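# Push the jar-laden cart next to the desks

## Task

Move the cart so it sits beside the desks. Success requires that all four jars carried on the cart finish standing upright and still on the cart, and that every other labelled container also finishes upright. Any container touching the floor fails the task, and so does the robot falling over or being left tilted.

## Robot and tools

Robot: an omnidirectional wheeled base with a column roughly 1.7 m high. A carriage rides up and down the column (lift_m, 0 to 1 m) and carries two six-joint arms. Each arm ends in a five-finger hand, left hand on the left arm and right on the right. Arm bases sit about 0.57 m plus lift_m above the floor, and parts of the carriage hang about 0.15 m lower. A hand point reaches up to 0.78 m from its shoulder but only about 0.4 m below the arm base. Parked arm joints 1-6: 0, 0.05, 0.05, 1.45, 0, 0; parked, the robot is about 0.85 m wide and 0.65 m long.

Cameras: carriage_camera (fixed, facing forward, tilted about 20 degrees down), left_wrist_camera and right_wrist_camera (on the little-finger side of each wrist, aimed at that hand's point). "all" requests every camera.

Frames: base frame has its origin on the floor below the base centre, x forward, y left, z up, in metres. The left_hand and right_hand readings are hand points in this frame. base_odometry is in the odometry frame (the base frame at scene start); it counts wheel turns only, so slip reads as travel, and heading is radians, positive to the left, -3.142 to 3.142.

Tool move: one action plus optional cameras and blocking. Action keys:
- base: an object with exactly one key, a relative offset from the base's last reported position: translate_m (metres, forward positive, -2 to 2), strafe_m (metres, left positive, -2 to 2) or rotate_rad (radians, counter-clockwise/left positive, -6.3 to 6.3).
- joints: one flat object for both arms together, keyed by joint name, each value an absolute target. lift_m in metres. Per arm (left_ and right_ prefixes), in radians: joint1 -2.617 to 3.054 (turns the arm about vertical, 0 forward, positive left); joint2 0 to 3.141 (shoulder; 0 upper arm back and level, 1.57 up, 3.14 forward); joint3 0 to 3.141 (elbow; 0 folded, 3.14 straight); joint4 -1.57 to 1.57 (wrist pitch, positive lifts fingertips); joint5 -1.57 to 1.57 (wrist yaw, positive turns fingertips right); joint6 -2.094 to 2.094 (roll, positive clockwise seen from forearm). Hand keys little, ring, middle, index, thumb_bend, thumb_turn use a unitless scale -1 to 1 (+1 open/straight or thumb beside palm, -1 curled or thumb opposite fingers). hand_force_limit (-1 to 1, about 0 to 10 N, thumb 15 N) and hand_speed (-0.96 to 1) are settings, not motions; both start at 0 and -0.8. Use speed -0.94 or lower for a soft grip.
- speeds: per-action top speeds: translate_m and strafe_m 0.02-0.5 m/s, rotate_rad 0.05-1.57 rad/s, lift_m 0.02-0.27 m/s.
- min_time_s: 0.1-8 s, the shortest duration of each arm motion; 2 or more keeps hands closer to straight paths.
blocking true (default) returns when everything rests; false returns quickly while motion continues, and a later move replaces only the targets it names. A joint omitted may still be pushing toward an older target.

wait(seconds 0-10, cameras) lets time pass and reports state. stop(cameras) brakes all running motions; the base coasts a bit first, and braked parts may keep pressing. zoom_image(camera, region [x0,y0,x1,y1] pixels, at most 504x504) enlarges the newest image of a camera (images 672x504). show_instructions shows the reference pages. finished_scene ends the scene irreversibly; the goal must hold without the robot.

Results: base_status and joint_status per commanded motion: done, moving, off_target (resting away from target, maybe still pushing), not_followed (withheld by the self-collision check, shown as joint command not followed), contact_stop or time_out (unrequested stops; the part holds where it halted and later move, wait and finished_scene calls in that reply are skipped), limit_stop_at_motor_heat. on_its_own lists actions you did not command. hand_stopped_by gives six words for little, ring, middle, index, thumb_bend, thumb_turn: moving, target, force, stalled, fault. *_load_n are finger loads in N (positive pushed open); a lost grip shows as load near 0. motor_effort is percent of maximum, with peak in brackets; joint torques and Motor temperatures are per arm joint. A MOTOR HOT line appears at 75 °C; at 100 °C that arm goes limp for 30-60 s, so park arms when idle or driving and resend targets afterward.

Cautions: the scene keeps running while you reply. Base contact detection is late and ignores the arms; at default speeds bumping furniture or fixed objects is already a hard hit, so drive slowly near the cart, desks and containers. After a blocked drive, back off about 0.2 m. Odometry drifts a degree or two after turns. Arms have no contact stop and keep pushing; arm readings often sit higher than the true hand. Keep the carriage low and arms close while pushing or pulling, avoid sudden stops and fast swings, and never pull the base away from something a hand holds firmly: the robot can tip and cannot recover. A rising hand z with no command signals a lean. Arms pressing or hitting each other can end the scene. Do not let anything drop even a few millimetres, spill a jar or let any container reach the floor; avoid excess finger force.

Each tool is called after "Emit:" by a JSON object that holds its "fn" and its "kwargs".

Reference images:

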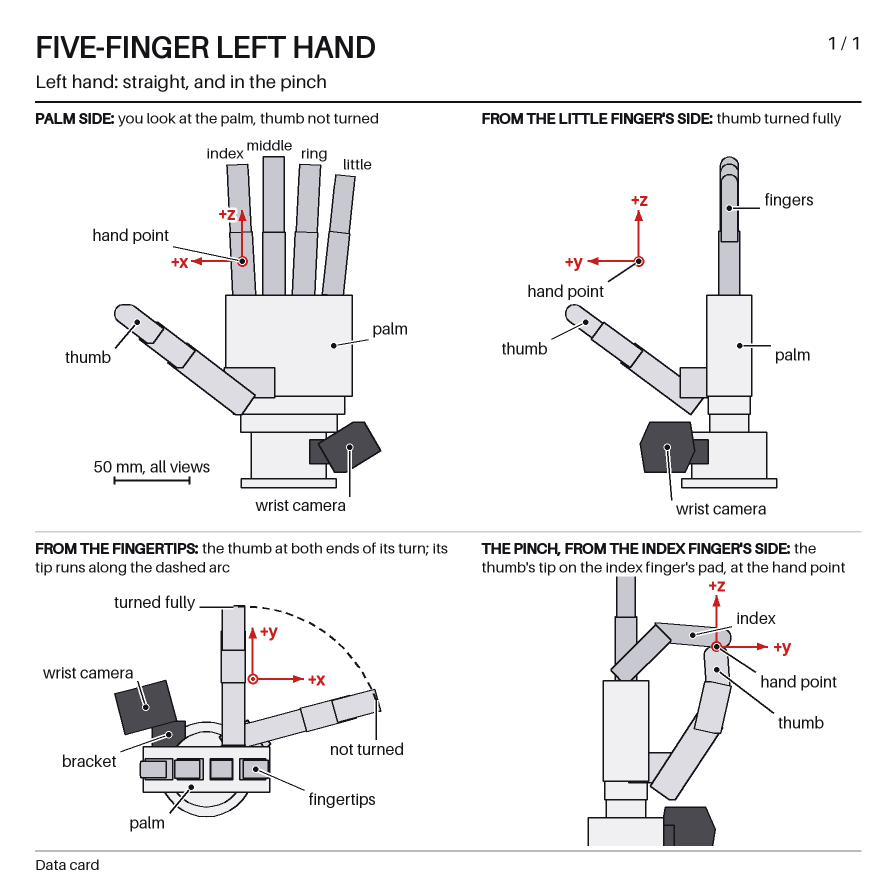

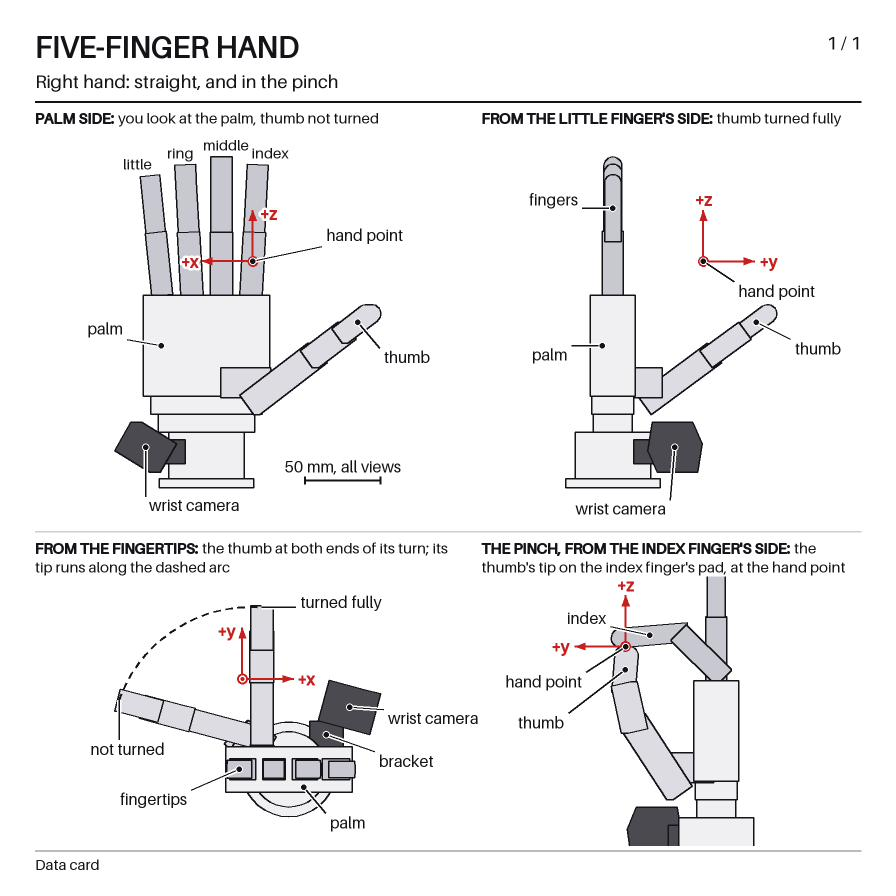

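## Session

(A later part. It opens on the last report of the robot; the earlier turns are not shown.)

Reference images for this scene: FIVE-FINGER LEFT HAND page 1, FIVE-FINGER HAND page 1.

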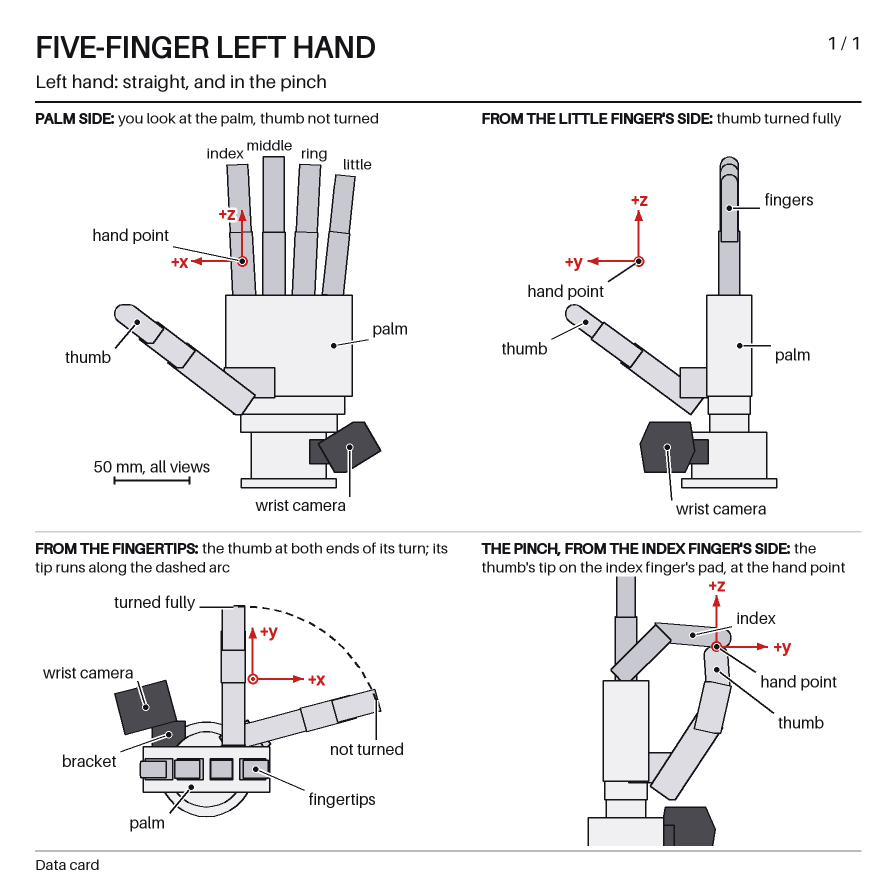

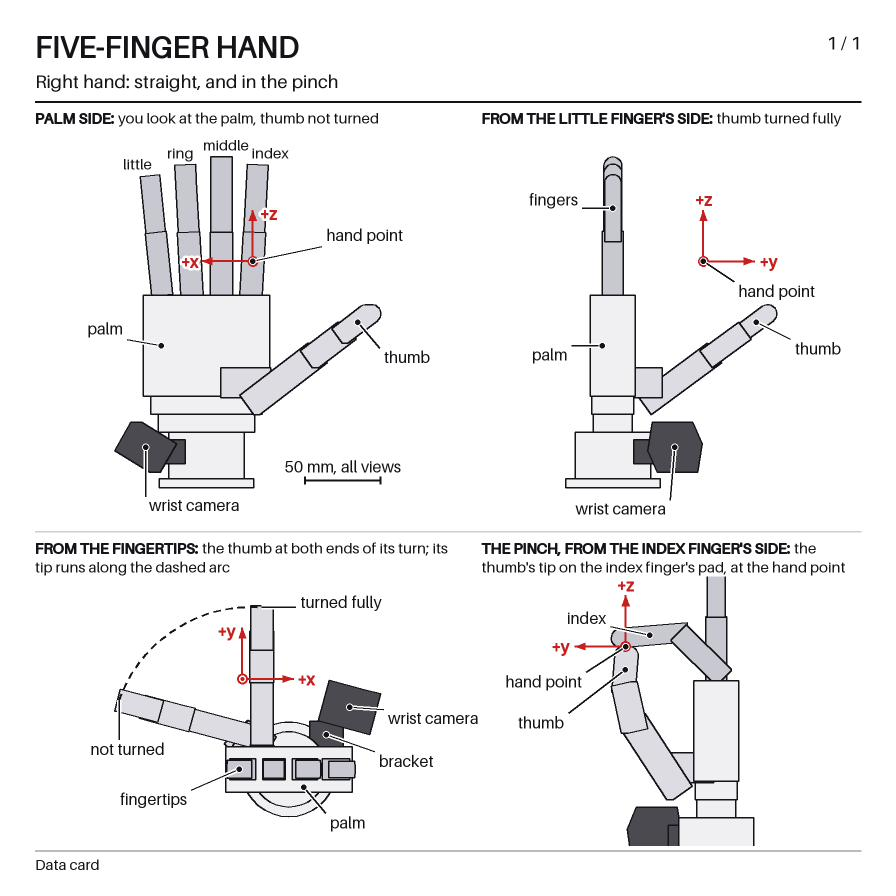

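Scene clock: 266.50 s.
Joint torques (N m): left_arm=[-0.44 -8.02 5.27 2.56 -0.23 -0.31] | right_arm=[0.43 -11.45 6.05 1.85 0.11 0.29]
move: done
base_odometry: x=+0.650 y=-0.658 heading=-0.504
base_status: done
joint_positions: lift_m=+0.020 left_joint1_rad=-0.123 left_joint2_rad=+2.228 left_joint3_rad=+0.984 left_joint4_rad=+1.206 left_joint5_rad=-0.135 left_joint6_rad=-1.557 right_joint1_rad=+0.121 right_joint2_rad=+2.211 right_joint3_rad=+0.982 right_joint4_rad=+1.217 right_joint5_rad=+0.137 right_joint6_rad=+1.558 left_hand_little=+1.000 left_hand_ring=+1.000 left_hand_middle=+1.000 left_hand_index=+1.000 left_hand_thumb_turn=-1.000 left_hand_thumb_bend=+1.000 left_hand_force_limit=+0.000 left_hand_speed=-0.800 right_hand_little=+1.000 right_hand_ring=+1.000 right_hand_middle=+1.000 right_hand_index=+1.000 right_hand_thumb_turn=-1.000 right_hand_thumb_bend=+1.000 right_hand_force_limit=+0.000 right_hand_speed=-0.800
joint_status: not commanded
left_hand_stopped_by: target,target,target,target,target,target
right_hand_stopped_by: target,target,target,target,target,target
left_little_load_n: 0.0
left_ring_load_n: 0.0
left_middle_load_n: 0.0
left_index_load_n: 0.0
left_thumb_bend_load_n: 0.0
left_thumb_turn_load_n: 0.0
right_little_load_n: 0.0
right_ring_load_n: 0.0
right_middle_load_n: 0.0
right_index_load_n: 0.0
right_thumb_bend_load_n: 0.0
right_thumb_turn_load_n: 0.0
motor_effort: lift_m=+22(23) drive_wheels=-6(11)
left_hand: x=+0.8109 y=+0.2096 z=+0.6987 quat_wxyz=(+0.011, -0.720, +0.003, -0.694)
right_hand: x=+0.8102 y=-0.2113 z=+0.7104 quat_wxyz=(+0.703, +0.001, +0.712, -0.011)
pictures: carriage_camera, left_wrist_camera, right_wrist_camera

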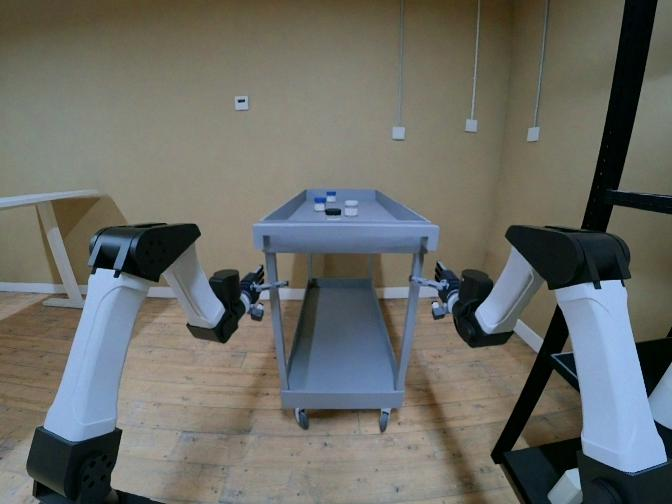

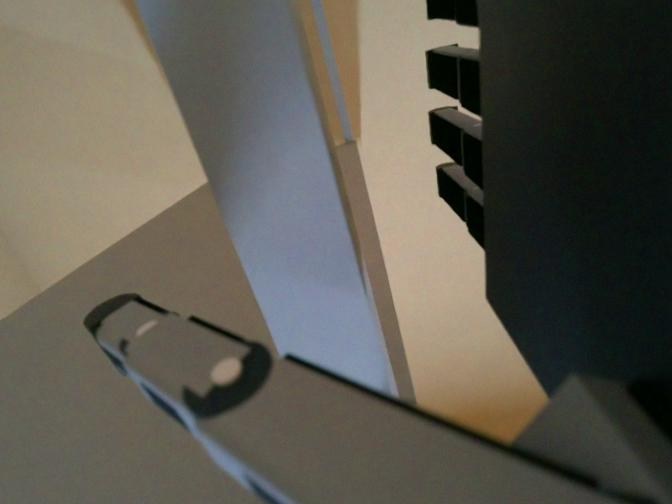

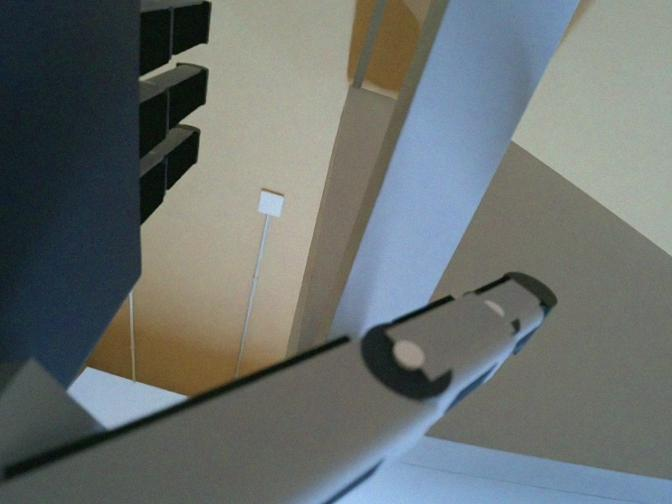

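Emit:
{"fn": "move", "kwargs": {"base": {"strafe_m": 0.015}, "speeds": {"strafe_m": 0.04}, "cameras": ["all"]}}

Emit:
{"fn": "zoom_image", "kwargs": {"camera": "carriage_camera", "region": [220, 240, 320, 320]}}

Emit:
{"fn": "zoom_image", "kwargs": {"camera": "carriage_camera", "region": [380, 240, 480, 320]}}

Scene clock: 283.00 s.
Joint torques (N m): left_arm=[-0.23 -7.86 5.27 2.53 -0.19 -0.3] | right_arm=[0.34 -11.7 6.01 1.91 0.08 0.31]
move: done
base_odometry: x=+0.658 y=-0.645 heading=-0.504
base_status: done
joint_positions: lift_m=+0.020 left_joint1_rad=-0.126 left_joint2_rad=+2.228 left_joint3_rad=+0.984 left_joint4_rad=+1.206 left_joint5_rad=-0.138 left_joint6_rad=-1.557 right_joint1_rad=+0.123 right_joint2_rad=+2.211 right_joint3_rad=+0.982 right_joint4_rad=+1.217 right_joint5_rad=+0.140 right_joint6_rad=+1.558 left_hand_little=+1.000 left_hand_ring=+1.000 left_hand_middle=+1.000 left_hand_index=+1.000 left_hand_thumb_turn=-1.000 left_hand_thumb_bend=+1.000 left_hand_force_limit=+0.000 left_hand_speed=-0.800 right_hand_little=+1.000 right_hand_ring=+1.000 right_hand_middle=+1.000 right_hand_index=+1.000 right_hand_thumb_turn=-1.000 right_hand_thumb_bend=+1.000 right_hand_force_limit=+0.000 right_hand_speed=-0.800
joint_status: not commanded
left_hand_stopped_by: target,target,target,target,target,target
right_hand_stopped_by: target,target,target,target,target,target
left_little_load_n: 0.0
left_ring_load_n: 0.0
left_middle_load_n: 0.0
left_index_load_n: 0.0
left_thumb_bend_load_n: 0.0
left_thumb_turn_load_n: 0.0
right_little_load_n: 0.0
right_ring_load_n: 0.0
right_middle_load_n: 0.0
right_index_load_n: 0.0
right_thumb_bend_load_n: 0.0
right_thumb_turn_load_n: -0.5
motor_effort: lift_m=+22(23) drive_wheels=-6(7)
left_hand: x=+0.8107 y=+0.2084 z=+0.6987 quat_wxyz=(+0.011, -0.720, +0.003, -0.694)
right_hand: x=+0.8101 y=-0.2107 z=+0.7104 quat_wxyz=(+0.703, +0.001, +0.712, -0.011)
pictures: carriage_camera, left_wrist_camera, right_wrist_camera

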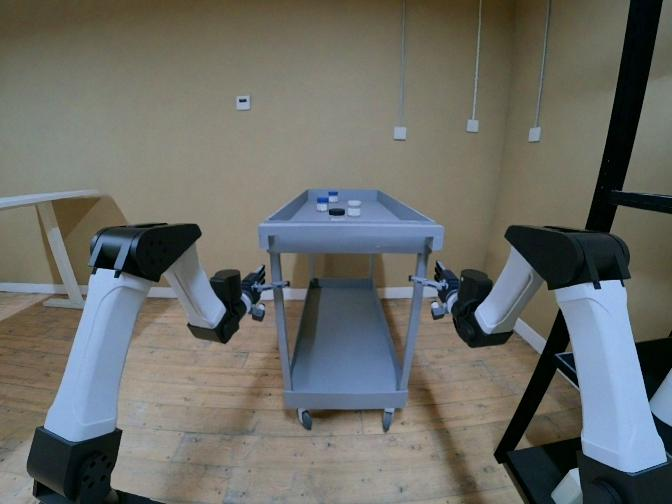

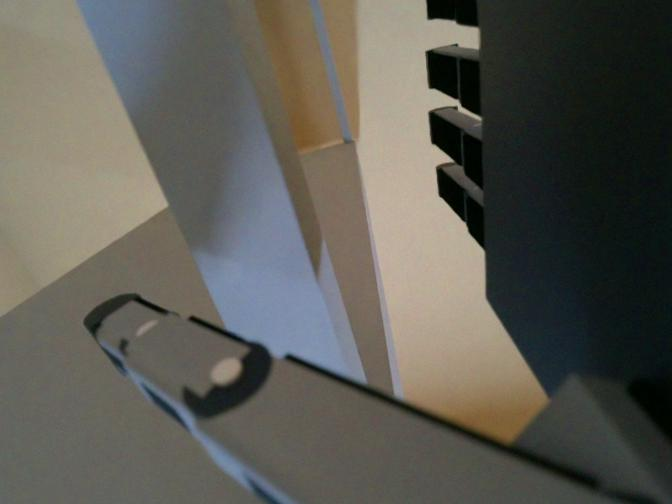

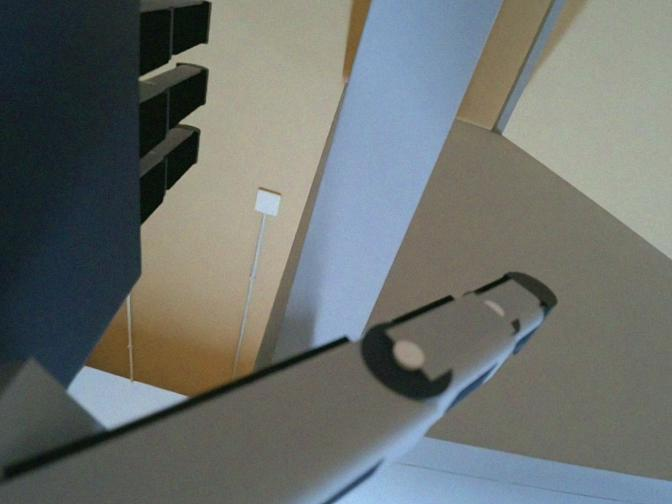

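Scaled by 5.040.

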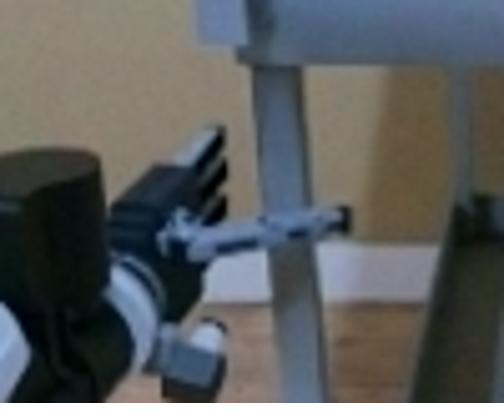

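Scaled by 5.040.

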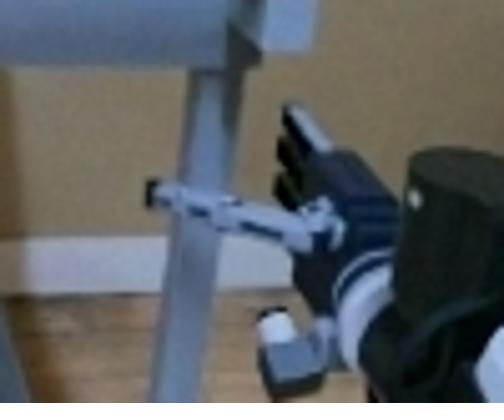

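Emit:
{"fn": "move", "kwargs": {"base": {"translate_m": -0.045}, "speeds": {"translate_m": 0.05}, "cameras": ["all"]}}

Emit:
{"fn": "zoom_image", "kwargs": {"camera": "left_wrist_camera", "region": [150, 0, 500, 260]}}

Emit:
{"fn": "zoom_image", "kwargs": {"camera": "right_wrist_camera", "region": [200, 0, 550, 260]}}

Scene clock: 307.80 s.
Joint torques (N m): left_arm=[-0.08 -8.16 5.2 2.51 -0.19 -0.32] | right_arm=[0.31 -11.62 6.16 1.89 0.09 0.31]
move: done
base_odometry: x=+0.618 y=-0.623 heading=-0.504
base_status: done
joint_positions: lift_m=+0.020 left_joint1_rad=-0.126 left_joint2_rad=+2.228 left_joint3_rad=+0.984 left_joint4_rad=+1.206 left_joint5_rad=-0.138 left_joint6_rad=-1.557 right_joint1_rad=+0.123 right_joint2_rad=+2.211 right_joint3_rad=+0.982 right_joint4_rad=+1.217 right_joint5_rad=+0.140 right_joint6_rad=+1.558 left_hand_little=+1.000 left_hand_ring=+1.000 left_hand_middle=+1.000 left_hand_index=+1.000 left_hand_thumb_turn=-1.000 left_hand_thumb_bend=+1.000 left_hand_force_limit=+0.000 left_hand_speed=-0.800 right_hand_little=+1.000 right_hand_ring=+1.000 right_hand_middle=+1.000 right_hand_index=+1.000 right_hand_thumb_turn=-1.000 right_hand_thumb_bend=+1.000 right_hand_force_limit=+0.000 right_hand_speed=-0.800
joint_status: not commanded
left_hand_stopped_by: target,target,target,target,target,target
right_hand_stopped_by: target,target,target,target,target,target
left_little_load_n: 0.0
left_ring_load_n: 0.0
left_middle_load_n: 0.0
left_index_load_n: 0.0
left_thumb_bend_load_n: 0.0
left_thumb_turn_load_n: 0.0
right_little_load_n: 0.0
right_ring_load_n: 0.0
right_middle_load_n: 0.0
right_index_load_n: 0.0
right_thumb_bend_load_n: 0.0
right_thumb_turn_load_n: 0.0
motor_effort: lift_m=+22(23) drive_wheels=-3(11)
left_hand: x=+0.8107 y=+0.2084 z=+0.6987 quat_wxyz=(+0.011, -0.720, +0.003, -0.694)
right_hand: x=+0.8101 y=-0.2107 z=+0.7105 quat_wxyz=(+0.703, +0.001, +0.711, -0.011)
pictures: carriage_camera, left_wrist_camera, right_wrist_camera

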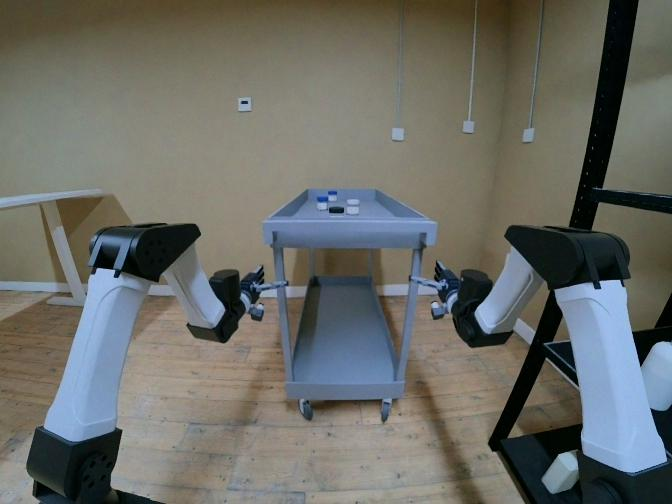

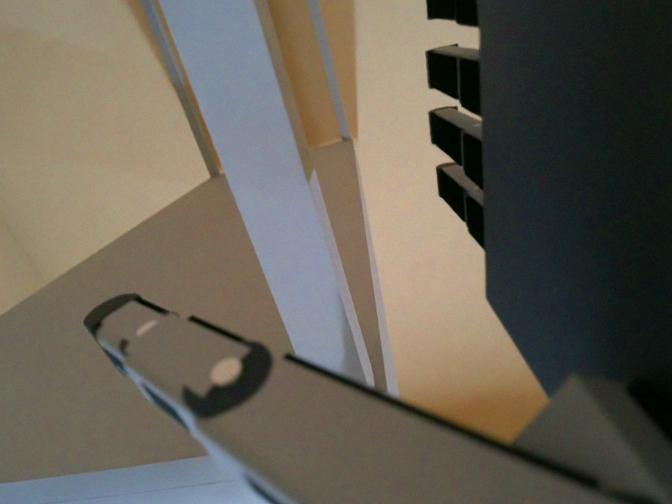

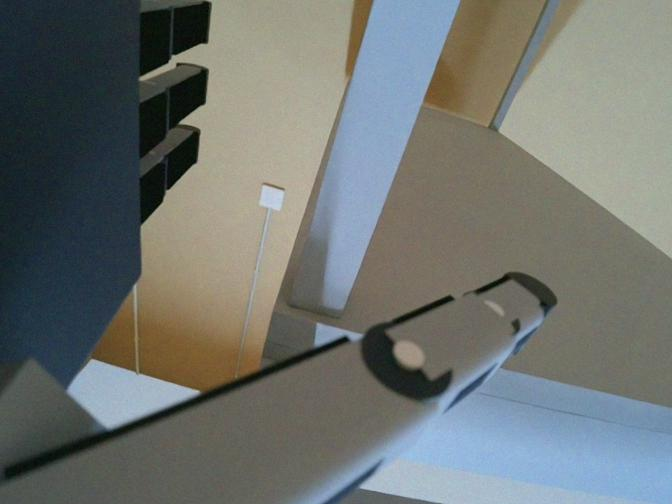

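Scaled by 1.440.

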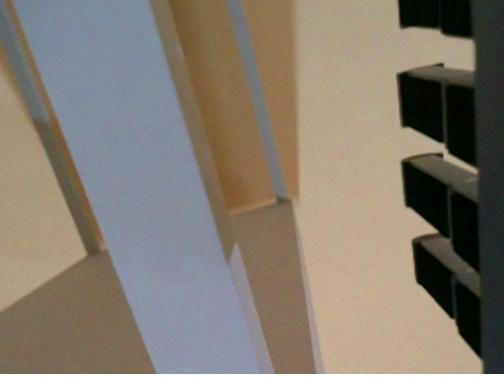

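Scaled by 1.440.

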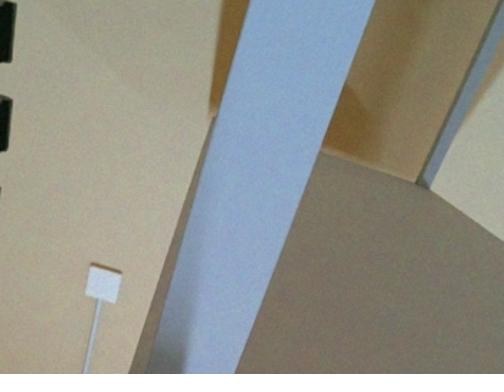

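Emit:
{"fn": "move", "kwargs": {"joints": {"right_joint2_rad": 2.27, "right_joint3_rad": 1.107, "right_joint4_rad": 1.163}, "min_time_s": 2, "cameras": ["right_wrist_camera", "carriage_camera"]}}

Emit:
{"fn": "zoom_image", "kwargs": {"camera": "right_wrist_camera", "region": [200, 0, 550, 260]}}

Scene clock: 332.10 s.
Joint torques (N m): left_arm=[-0.12 -8.02 5.22 2.52 -0.19 -0.31] | right_arm=[0.4 -10.81 7.1 1.75 0.1 0.29]
move: done
base_odometry: x=+0.618 y=-0.623 heading=-0.504
base_status: not commanded
joint_positions: lift_m=+0.020 left_joint1_rad=-0.126 left_joint2_rad=+2.228 left_joint3_rad=+0.984 left_joint4_rad=+1.206 left_joint5_rad=-0.138 left_joint6_rad=-1.557 right_joint1_rad=+0.123 right_joint2_rad=+2.248 right_joint3_rad=+1.078 right_joint4_rad=+1.177 right_joint5_rad=+0.140 right_joint6_rad=+1.558 left_hand_little=+1.000 left_hand_ring=+1.000 left_hand_middle=+1.000 left_hand_index=+1.000 left_hand_thumb_turn=-1.000 left_hand_thumb_bend=+1.000 left_hand_force_limit=+0.000 left_hand_speed=-0.800 right_hand_little=+1.000 right_hand_ring=+1.000 right_hand_middle=+1.000 right_hand_index=+1.000 right_hand_thumb_turn=-1.000 right_hand_thumb_bend=+1.000 right_hand_force_limit=+0.000 right_hand_speed=-0.800
joint_status: all done
left_hand_stopped_by: target,target,target,target,target,target
right_hand_stopped_by: target,target,target,target,target,target
left_little_load_n: 0.0
left_ring_load_n: 0.0
left_middle_load_n: 0.0
left_index_load_n: 0.0
left_thumb_bend_load_n: 0.0
left_thumb_turn_load_n: 0.0
right_little_load_n: 0.0
right_ring_load_n: 0.0
right_middle_load_n: 0.0
right_index_load_n: 0.0
right_thumb_bend_load_n: 0.0
right_thumb_turn_load_n: 0.0
motor_effort: lift_m=+22(23) drive_wheels=-2(2)
left_hand: x=+0.8107 y=+0.2084 z=+0.6987 quat_wxyz=(+0.011, -0.720, +0.003, -0.694)
right_hand: x=+0.8295 y=-0.2083 z=+0.7188 quat_wxyz=(+0.710, +0.002, +0.704, -0.010)
pictures: carriage_camera, right_wrist_camera

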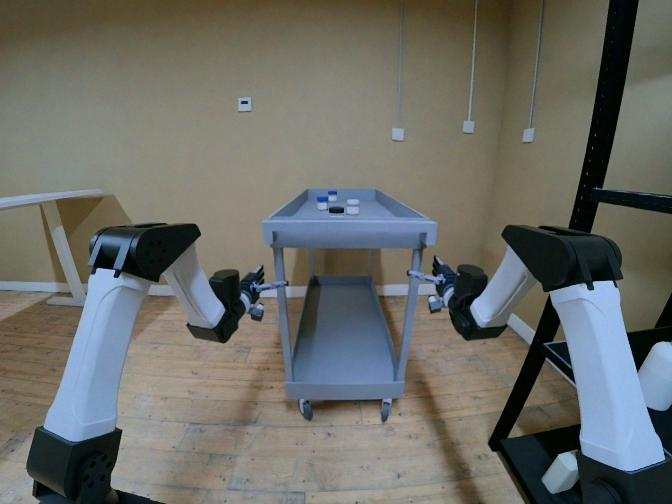

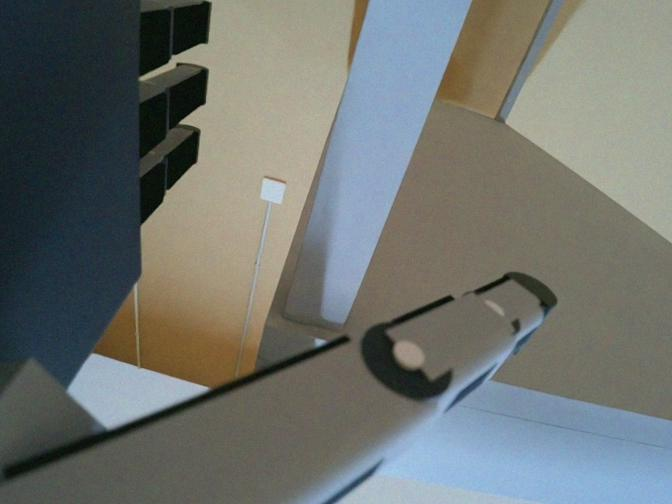

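Scaled by 1.440.

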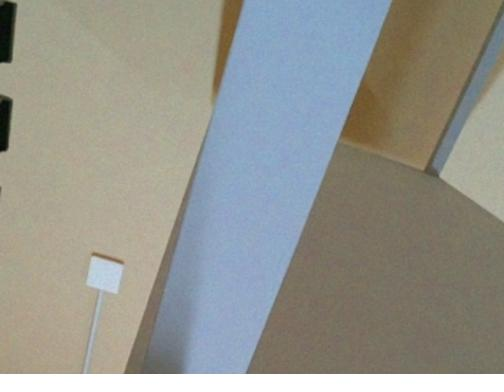

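Emit:
{"fn": "move", "kwargs": {"joints": {"left_hand_speed": -0.9, "right_hand_speed": -0.9, "left_hand_force_limit": -0.4, "right_hand_force_limit": -0.4, "left_hand_little": -0.8, "left_hand_ring": -0.8, "left_hand_middle": -0.8, "left_hand_index": -0.8, "right_hand_little": -0.8, "right_hand_ring": -0.8, "right_hand_middle": -0.8, "right_hand_index": -0.8}, "cameras": ["all"]}}

Scene clock: 343.73 s.
Joint torques (N m): left_arm=[-0.43 -8.02 5.19 2.49 0.08 -0.3] | right_arm=[0.36 -10.85 7.06 1.73 -0.37 0.27]
Motor temperatures (°C): left_arm=[27 46 38 52 26 29] | right_arm=[27 51 37 40 29 29]
move: off_target
base_odometry: x=+0.618 y=-0.623 heading=-0.504
base_status: not commanded
joint_positions: lift_m=+0.020 left_joint1_rad=-0.123 left_joint2_rad=+2.228 left_joint3_rad=+0.984 left_joint4_rad=+1.206 left_joint5_rad=-0.165 left_joint6_rad=-1.559 right_joint1_rad=+0.123 right_joint2_rad=+2.248 right_joint3_rad=+1.078 right_joint4_rad=+1.176 right_joint5_rad=+0.185 right_joint6_rad=+1.560 left_hand_little=-0.800 left_hand_ring=-0.800 left_hand_middle=-0.800 left_hand_index=-0.800 left_hand_thumb_turn=-1.000 left_hand_thumb_bend=+1.000 left_hand_force_limit=-0.400 left_hand_speed=-0.900 right_hand_little=-0.800 right_hand_ring=-0.800 right_hand_middle=-0.014 right_hand_index=-0.800 right_hand_thumb_turn=-1.000 right_hand_thumb_bend=+1.000 right_hand_force_limit=-0.400 right_hand_speed=-0.900
joint_status: right_hand_middle off_target (ended at -0.014, target -0.800); the others done
left_hand_stopped_by: target,target,target,target,target,target
right_hand_stopped_by: target,target,force,target,target,target
left_little_load_n: 0.0
left_ring_load_n: 0.0
left_middle_load_n: 0.0
left_index_load_n: 0.0
left_thumb_bend_load_n: 0.0
left_thumb_turn_load_n: -0.5
right_little_load_n: 0.0
right_ring_load_n: 0.0
right_middle_load_n: 2.0
right_index_load_n: 0.0
right_thumb_bend_load_n: 0.0
right_thumb_turn_load_n: 0.0
motor_effort: lift_m=+22(23) drive_wheels=-2(3)
left_hand: x=+0.8126 y=+0.2158 z=+0.6988 quat_wxyz=(+0.021, -0.720, -0.009, -0.694)
right_hand: x=+0.8319 y=-0.2173 z=+0.7187 quat_wxyz=(+0.709, +0.019, +0.704, -0.025)
pictures: carriage_camera, left_wrist_camera, right_wrist_camera

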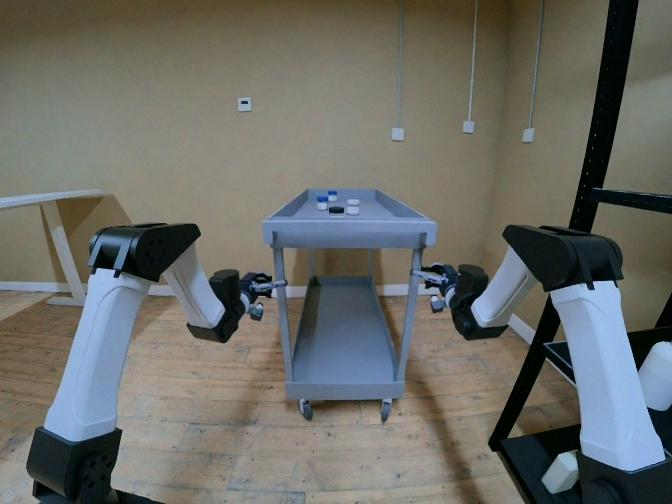

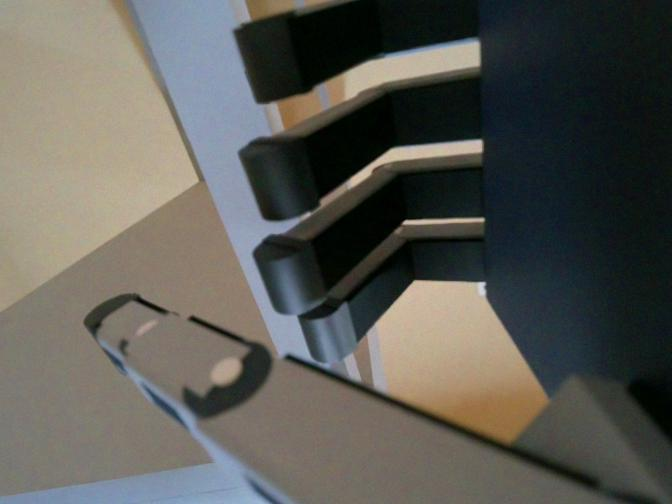

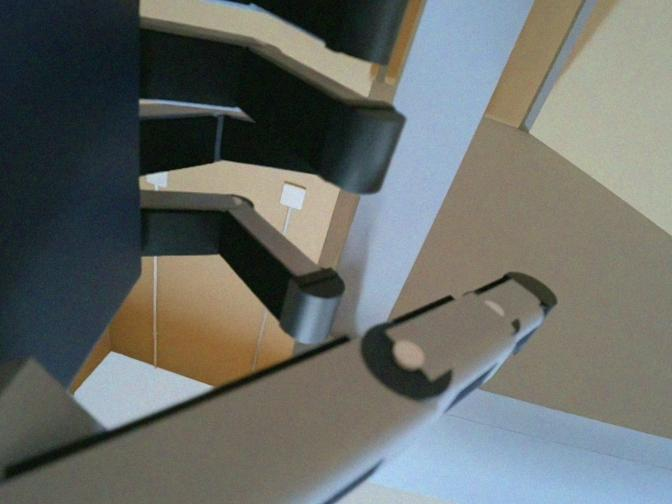

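Emit:
{"fn": "move", "kwargs": {"joints": {"left_hand_speed": 0, "right_hand_speed": 0, "left_hand_little": 1, "left_hand_ring": 1, "left_hand_middle": 1, "left_hand_index": 1, "right_hand_little": 1, "right_hand_ring": 1, "right_hand_middle": 1, "right_hand_index": 1, "left_joint5_rad": -0.15, "right_joint5_rad": 0.15}}}

Emit:
{"fn": "move", "kwargs": {"base": {"translate_m": 0.035}, "speeds": {"translate_m": 0.05}, "cameras": ["all"]}}

Emit:
{"fn": "zoom_image", "kwargs": {"camera": "left_wrist_camera", "region": [150, 0, 500, 260]}}

Emit:
{"fn": "zoom_image", "kwargs": {"camera": "right_wrist_camera", "region": [200, 0, 550, 260]}}

Scene clock: 353.13 s.
Joint torques (N m): left_arm=[0.64 -8.03 5.7 2.48 -0.22 -0.21] | right_arm=[-0.4 -10.99 7.02 1.81 0.13 0.24]
move: done
base_odometry: x=+0.618 y=-0.623 heading=-0.504
base_status: not commanded
joint_positions: lift_m=+0.020 left_joint1_rad=-0.135 left_joint2_rad=+2.228 left_joint3_rad=+0.978 left_joint4_rad=+1.211 left_joint5_rad=-0.136 left_joint6_rad=-1.565 right_joint1_rad=+0.130 right_joint2_rad=+2.251 right_joint3_rad=+1.080 right_joint4_rad=+1.169 right_joint5_rad=+0.139 right_joint6_rad=+1.562 left_hand_little=+1.000 left_hand_ring=+1.000 left_hand_middle=+1.000 left_hand_index=+1.000 left_hand_thumb_turn=-1.000 left_hand_thumb_bend=+1.000 left_hand_force_limit=-0.400 left_hand_speed=+0.000 right_hand_little=+1.000 right_hand_ring=+1.000 right_hand_middle=+1.000 right_hand_index=+1.000 right_hand_thumb_turn=-1.000 right_hand_thumb_bend=+1.000 right_hand_force_limit=-0.400 right_hand_speed=+0.000
joint_status: all done
left_hand_stopped_by: target,target,target,target,target,target
right_hand_stopped_by: target,target,target,target,target,target
left_little_load_n: 0.0
left_ring_load_n: 0.0
left_middle_load_n: 0.0
left_index_load_n: 0.0
left_thumb_bend_load_n: 0.0
left_thumb_turn_load_n: 0.0
right_little_load_n: 0.0
right_ring_load_n: 0.0
right_middle_load_n: 0.0
right_index_load_n: 0.0
right_thumb_bend_load_n: 0.0
right_thumb_turn_load_n: -0.5
motor_effort: lift_m=+22(23) drive_wheels=+0(12)
left_hand: x=+0.8083 y=+0.2030 z=+0.6980 quat_wxyz=(+0.004, -0.721, +0.004, -0.693)
right_hand: x=+0.8291 y=-0.2037 z=+0.7157 quat_wxyz=(+0.707, +0.000, +0.708, -0.006)
pictures: none

Scene clock: 354.33 s.
Joint torques (N m): left_arm=[0.79 -7.91 5.42 2.49 -0.22 -0.22] | right_arm=[-0.25 -11.22 6.89 1.8 0.13 0.24]
move: done
base_odometry: x=+0.649 y=-0.640 heading=-0.504
base_status: done
joint_positions: lift_m=+0.020 left_joint1_rad=-0.135 left_joint2_rad=+2.228 left_joint3_rad=+0.978 left_joint4_rad=+1.209 left_joint5_rad=-0.136 left_joint6_rad=-1.565 right_joint1_rad=+0.130 right_joint2_rad=+2.251 right_joint3_rad=+1.080 right_joint4_rad=+1.167 right_joint5_rad=+0.139 right_joint6_rad=+1.562 left_hand_little=+1.000 left_hand_ring=+1.000 left_hand_middle=+1.000 left_hand_index=+1.000 left_hand_thumb_turn=-1.000 left_hand_thumb_bend=+1.000 left_hand_force_limit=-0.400 left_hand_speed=+0.000 right_hand_little=+1.000 right_hand_ring=+1.000 right_hand_middle=+1.000 right_hand_index=+1.000 right_hand_thumb_turn=-1.000 right_hand_thumb_bend=+1.000 right_hand_force_limit=-0.400 right_hand_speed=+0.000
joint_status: not commanded
left_hand_stopped_by: target,target,target,target,target,target
right_hand_stopped_by: target,target,target,target,target,target
left_little_load_n: 0.0
left_ring_load_n: 0.0
left_middle_load_n: 0.0
left_index_load_n: 0.0
left_thumb_bend_load_n: 0.0
left_thumb_turn_load_n: 0.0
right_little_load_n: 0.0
right_ring_load_n: 0.0
right_middle_load_n: 0.0
right_index_load_n: 0.0
right_thumb_bend_load_n: 0.0
right_thumb_turn_load_n: 0.0
motor_effort: lift_m=+22(22) drive_wheels=-5(11)
left_hand: x=+0.8084 y=+0.2030 z=+0.6975 quat_wxyz=(+0.004, -0.721, +0.004, -0.693)
right_hand: x=+0.8293 y=-0.2037 z=+0.7151 quat_wxyz=(+0.706, -0.001, +0.708, -0.006)
pictures: carriage_camera, left_wrist_camera, right_wrist_camera

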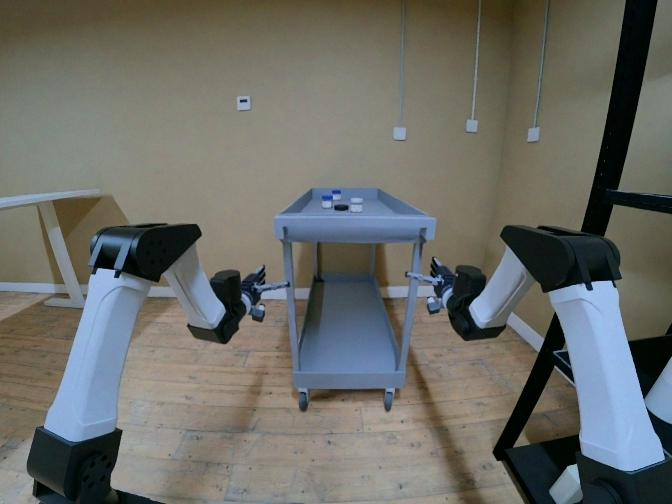

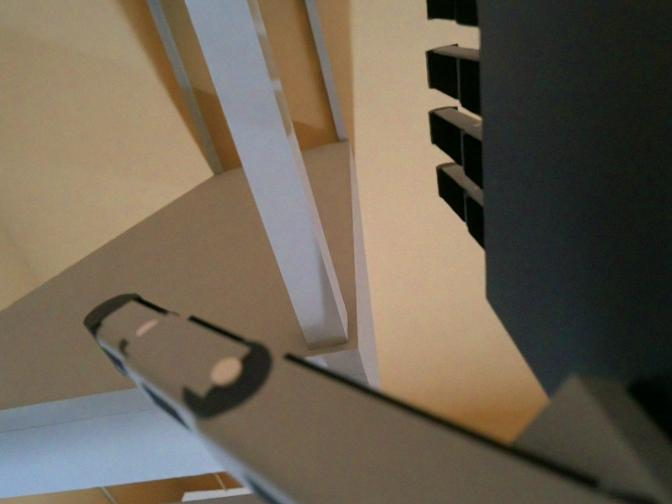

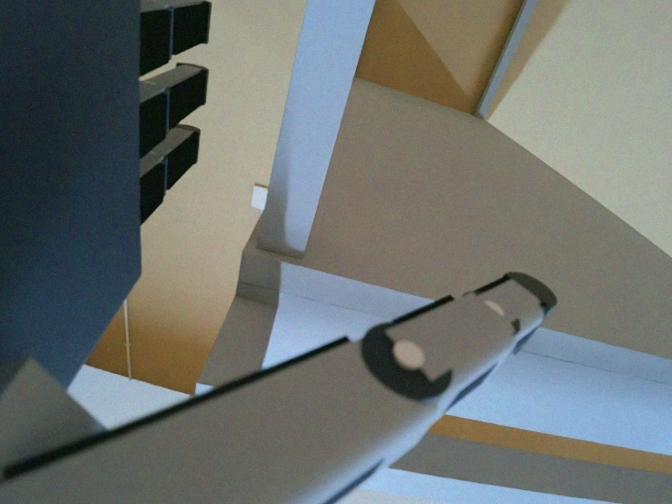

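Scaled by 1.440.

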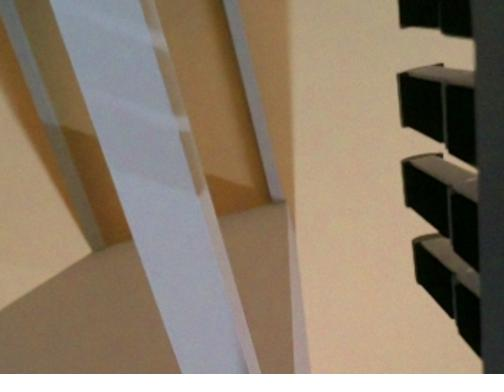

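Scaled by 1.440.

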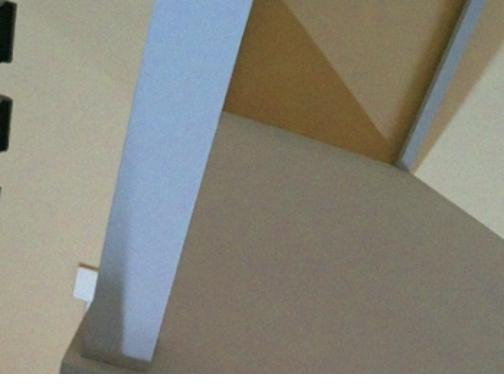

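Emit:
{"fn": "zoom_image", "kwargs": {"camera": "carriage_camera", "region": [240, 180, 460, 400]}}

Scaled by 2.291.

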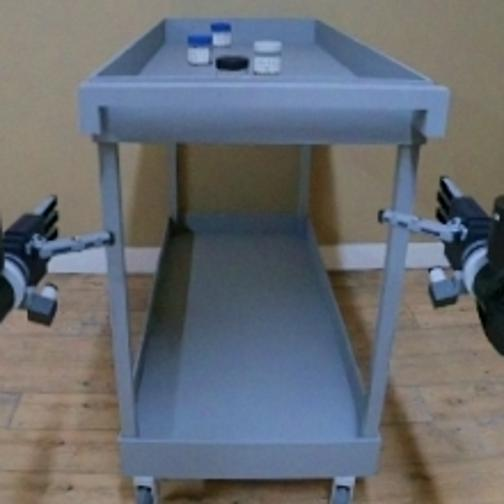

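Emit:
{"fn": "move", "kwargs": {"joints": {"left_joint3_rad": 1.03, "left_joint4_rad": 1.23, "right_joint2_rad": 2.245, "right_joint3_rad": 1.055, "right_joint4_rad": 1.19}, "min_time_s": 1, "base": {"strafe_m": -0.015}, "speeds": {"strafe_m": 0.05}}}

Emit:
{"fn": "move", "kwargs": {"base": {"translate_m": 0.1}, "speeds": {"translate_m": 0.06}, "cameras": ["all"]}}

Emit:
{"fn": "zoom_image", "kwargs": {"camera": "left_wrist_camera", "region": [150, 0, 500, 260]}}

Emit:
{"fn": "zoom_image", "kwargs": {"camera": "right_wrist_camera", "region": [200, 0, 550, 260]}}

Emit:
{"fn": "zoom_image", "kwargs": {"camera": "carriage_camera", "region": [240, 180, 460, 400]}}

Scene clock: 378.70 s.
Joint torques (N m): left_arm=[0.66 -7.97 5.93 2.64 -0.2 -0.21] | right_arm=[-0.35 -13.6 3.7 2.08 0.11 0.27]
move: done
base_odometry: x=+0.642 y=-0.653 heading=-0.504
base_status: done
joint_positions: lift_m=+0.020 left_joint1_rad=-0.134 left_joint2_rad=+2.228 left_joint3_rad=+1.005 left_joint4_rad=+1.209 left_joint5_rad=-0.137 left_joint6_rad=-1.565 right_joint1_rad=+0.130 right_joint2_rad=+2.251 right_joint3_rad=+1.069 right_joint4_rad=+1.171 right_joint5_rad=+0.140 right_joint6_rad=+1.562 left_hand_little=+1.000 left_hand_ring=+1.000 left_hand_middle=+1.000 left_hand_index=+1.000 left_hand_thumb_turn=-1.000 left_hand_thumb_bend=+1.000 left_hand_force_limit=-0.400 left_hand_speed=+0.000 right_hand_little=+1.000 right_hand_ring=+1.000 right_hand_middle=+1.000 right_hand_index=+1.000 right_hand_thumb_turn=-1.000 right_hand_thumb_bend=+1.000 right_hand_force_limit=-0.400 right_hand_speed=+0.000
joint_status: all done
left_hand_stopped_by: target,target,target,target,target,target
right_hand_stopped_by: target,target,target,target,target,target
left_little_load_n: 0.0
left_ring_load_n: -0.5
left_middle_load_n: 0.0
left_index_load_n: 0.0
left_thumb_bend_load_n: 0.0
left_thumb_turn_load_n: 0.0
right_little_load_n: 0.0
right_ring_load_n: 0.0
right_middle_load_n: 0.0
right_index_load_n: 0.0
right_thumb_bend_load_n: 0.0
right_thumb_turn_load_n: 0.0
motor_effort: lift_m=+22(22) drive_wheels=-4(14)
left_hand: x=+0.8137 y=+0.2035 z=+0.7086 quat_wxyz=(+0.004, -0.712, +0.002, -0.702)
right_hand: x=+0.8273 y=-0.2042 z=+0.7116 quat_wxyz=(+0.703, +0.000, +0.711, -0.007)
pictures: none

Scene clock: 380.90 s.
Joint torques (N m): left_arm=[0.62 -8.23 6.23 2.54 -0.2 -0.21] | right_arm=[-0.23 -13.63 3.63 2.02 0.09 0.22]
move: done
base_odometry: x=+0.729 y=-0.701 heading=-0.503
base_status: done
joint_positions: lift_m=+0.020 left_joint1_rad=-0.134 left_joint2_rad=+2.228 left_joint3_rad=+1.007 left_joint4_rad=+1.212 left_joint5_rad=-0.137 left_joint6_rad=-1.565 right_joint1_rad=+0.130 right_joint2_rad=+2.251 right_joint3_rad=+1.069 right_joint4_rad=+1.177 right_joint5_rad=+0.140 right_joint6_rad=+1.562 left_hand_little=+1.000 left_hand_ring=+1.000 left_hand_middle=+1.000 left_hand_index=+1.000 left_hand_thumb_turn=-1.000 left_hand_thumb_bend=+1.000 left_hand_force_limit=-0.400 left_hand_speed=+0.000 right_hand_little=+1.000 right_hand_ring=+1.000 right_hand_middle=+1.000 right_hand_index=+1.000 right_hand_thumb_turn=-1.000 right_hand_thumb_bend=+1.000 right_hand_force_limit=-0.400 right_hand_speed=+0.000
joint_status: not commanded
left_hand_stopped_by: target,target,target,target,target,target
right_hand_stopped_by: target,target,target,target,target,target
left_little_load_n: 0.0
left_ring_load_n: 0.0
left_middle_load_n: 0.0
left_index_load_n: 0.0
left_thumb_bend_load_n: 0.0
left_thumb_turn_load_n: -0.5
right_little_load_n: 0.0
right_ring_load_n: 0.0
right_middle_load_n: 0.0
right_index_load_n: 0.0
right_thumb_bend_load_n: 0.0
right_thumb_turn_load_n: -0.5
motor_effort: lift_m=+22(23) drive_wheels=-6(10)
left_hand: x=+0.8139 y=+0.2035 z=+0.7101 quat_wxyz=(+0.004, -0.710, +0.001, -0.704)
right_hand: x=+0.8271 y=-0.2042 z=+0.7131 quat_wxyz=(+0.705, +0.000, +0.709, -0.007)
pictures: carriage_camera, left_wrist_camera, right_wrist_camera

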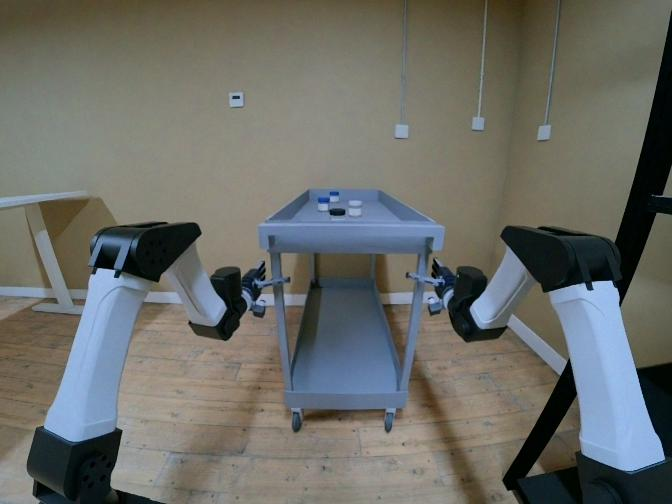

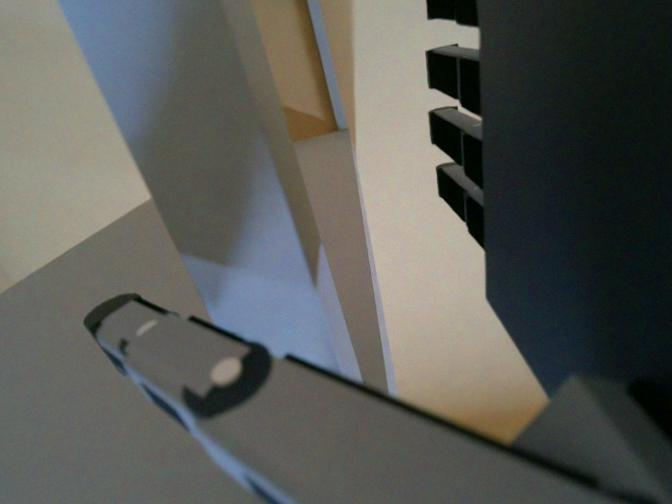

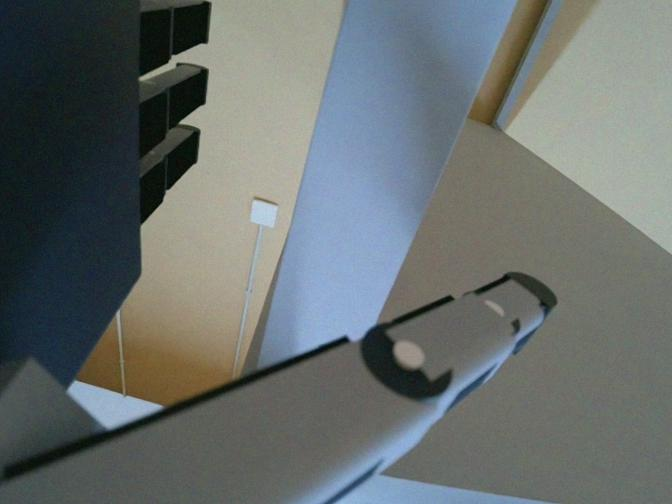

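Scaled by 1.440.

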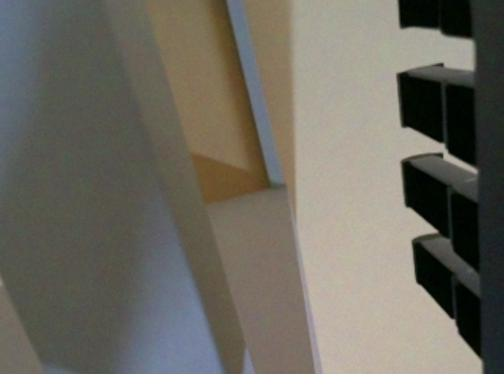

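Scaled by 1.440.

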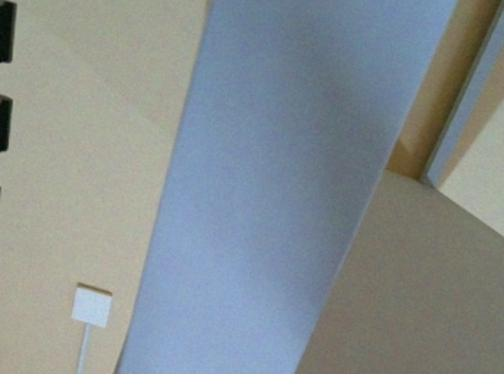

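Scaled by 2.291.

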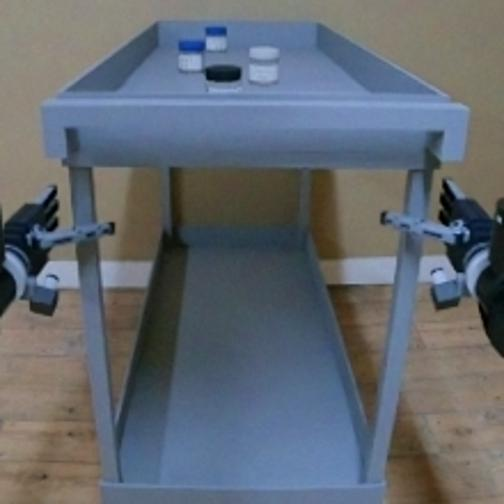

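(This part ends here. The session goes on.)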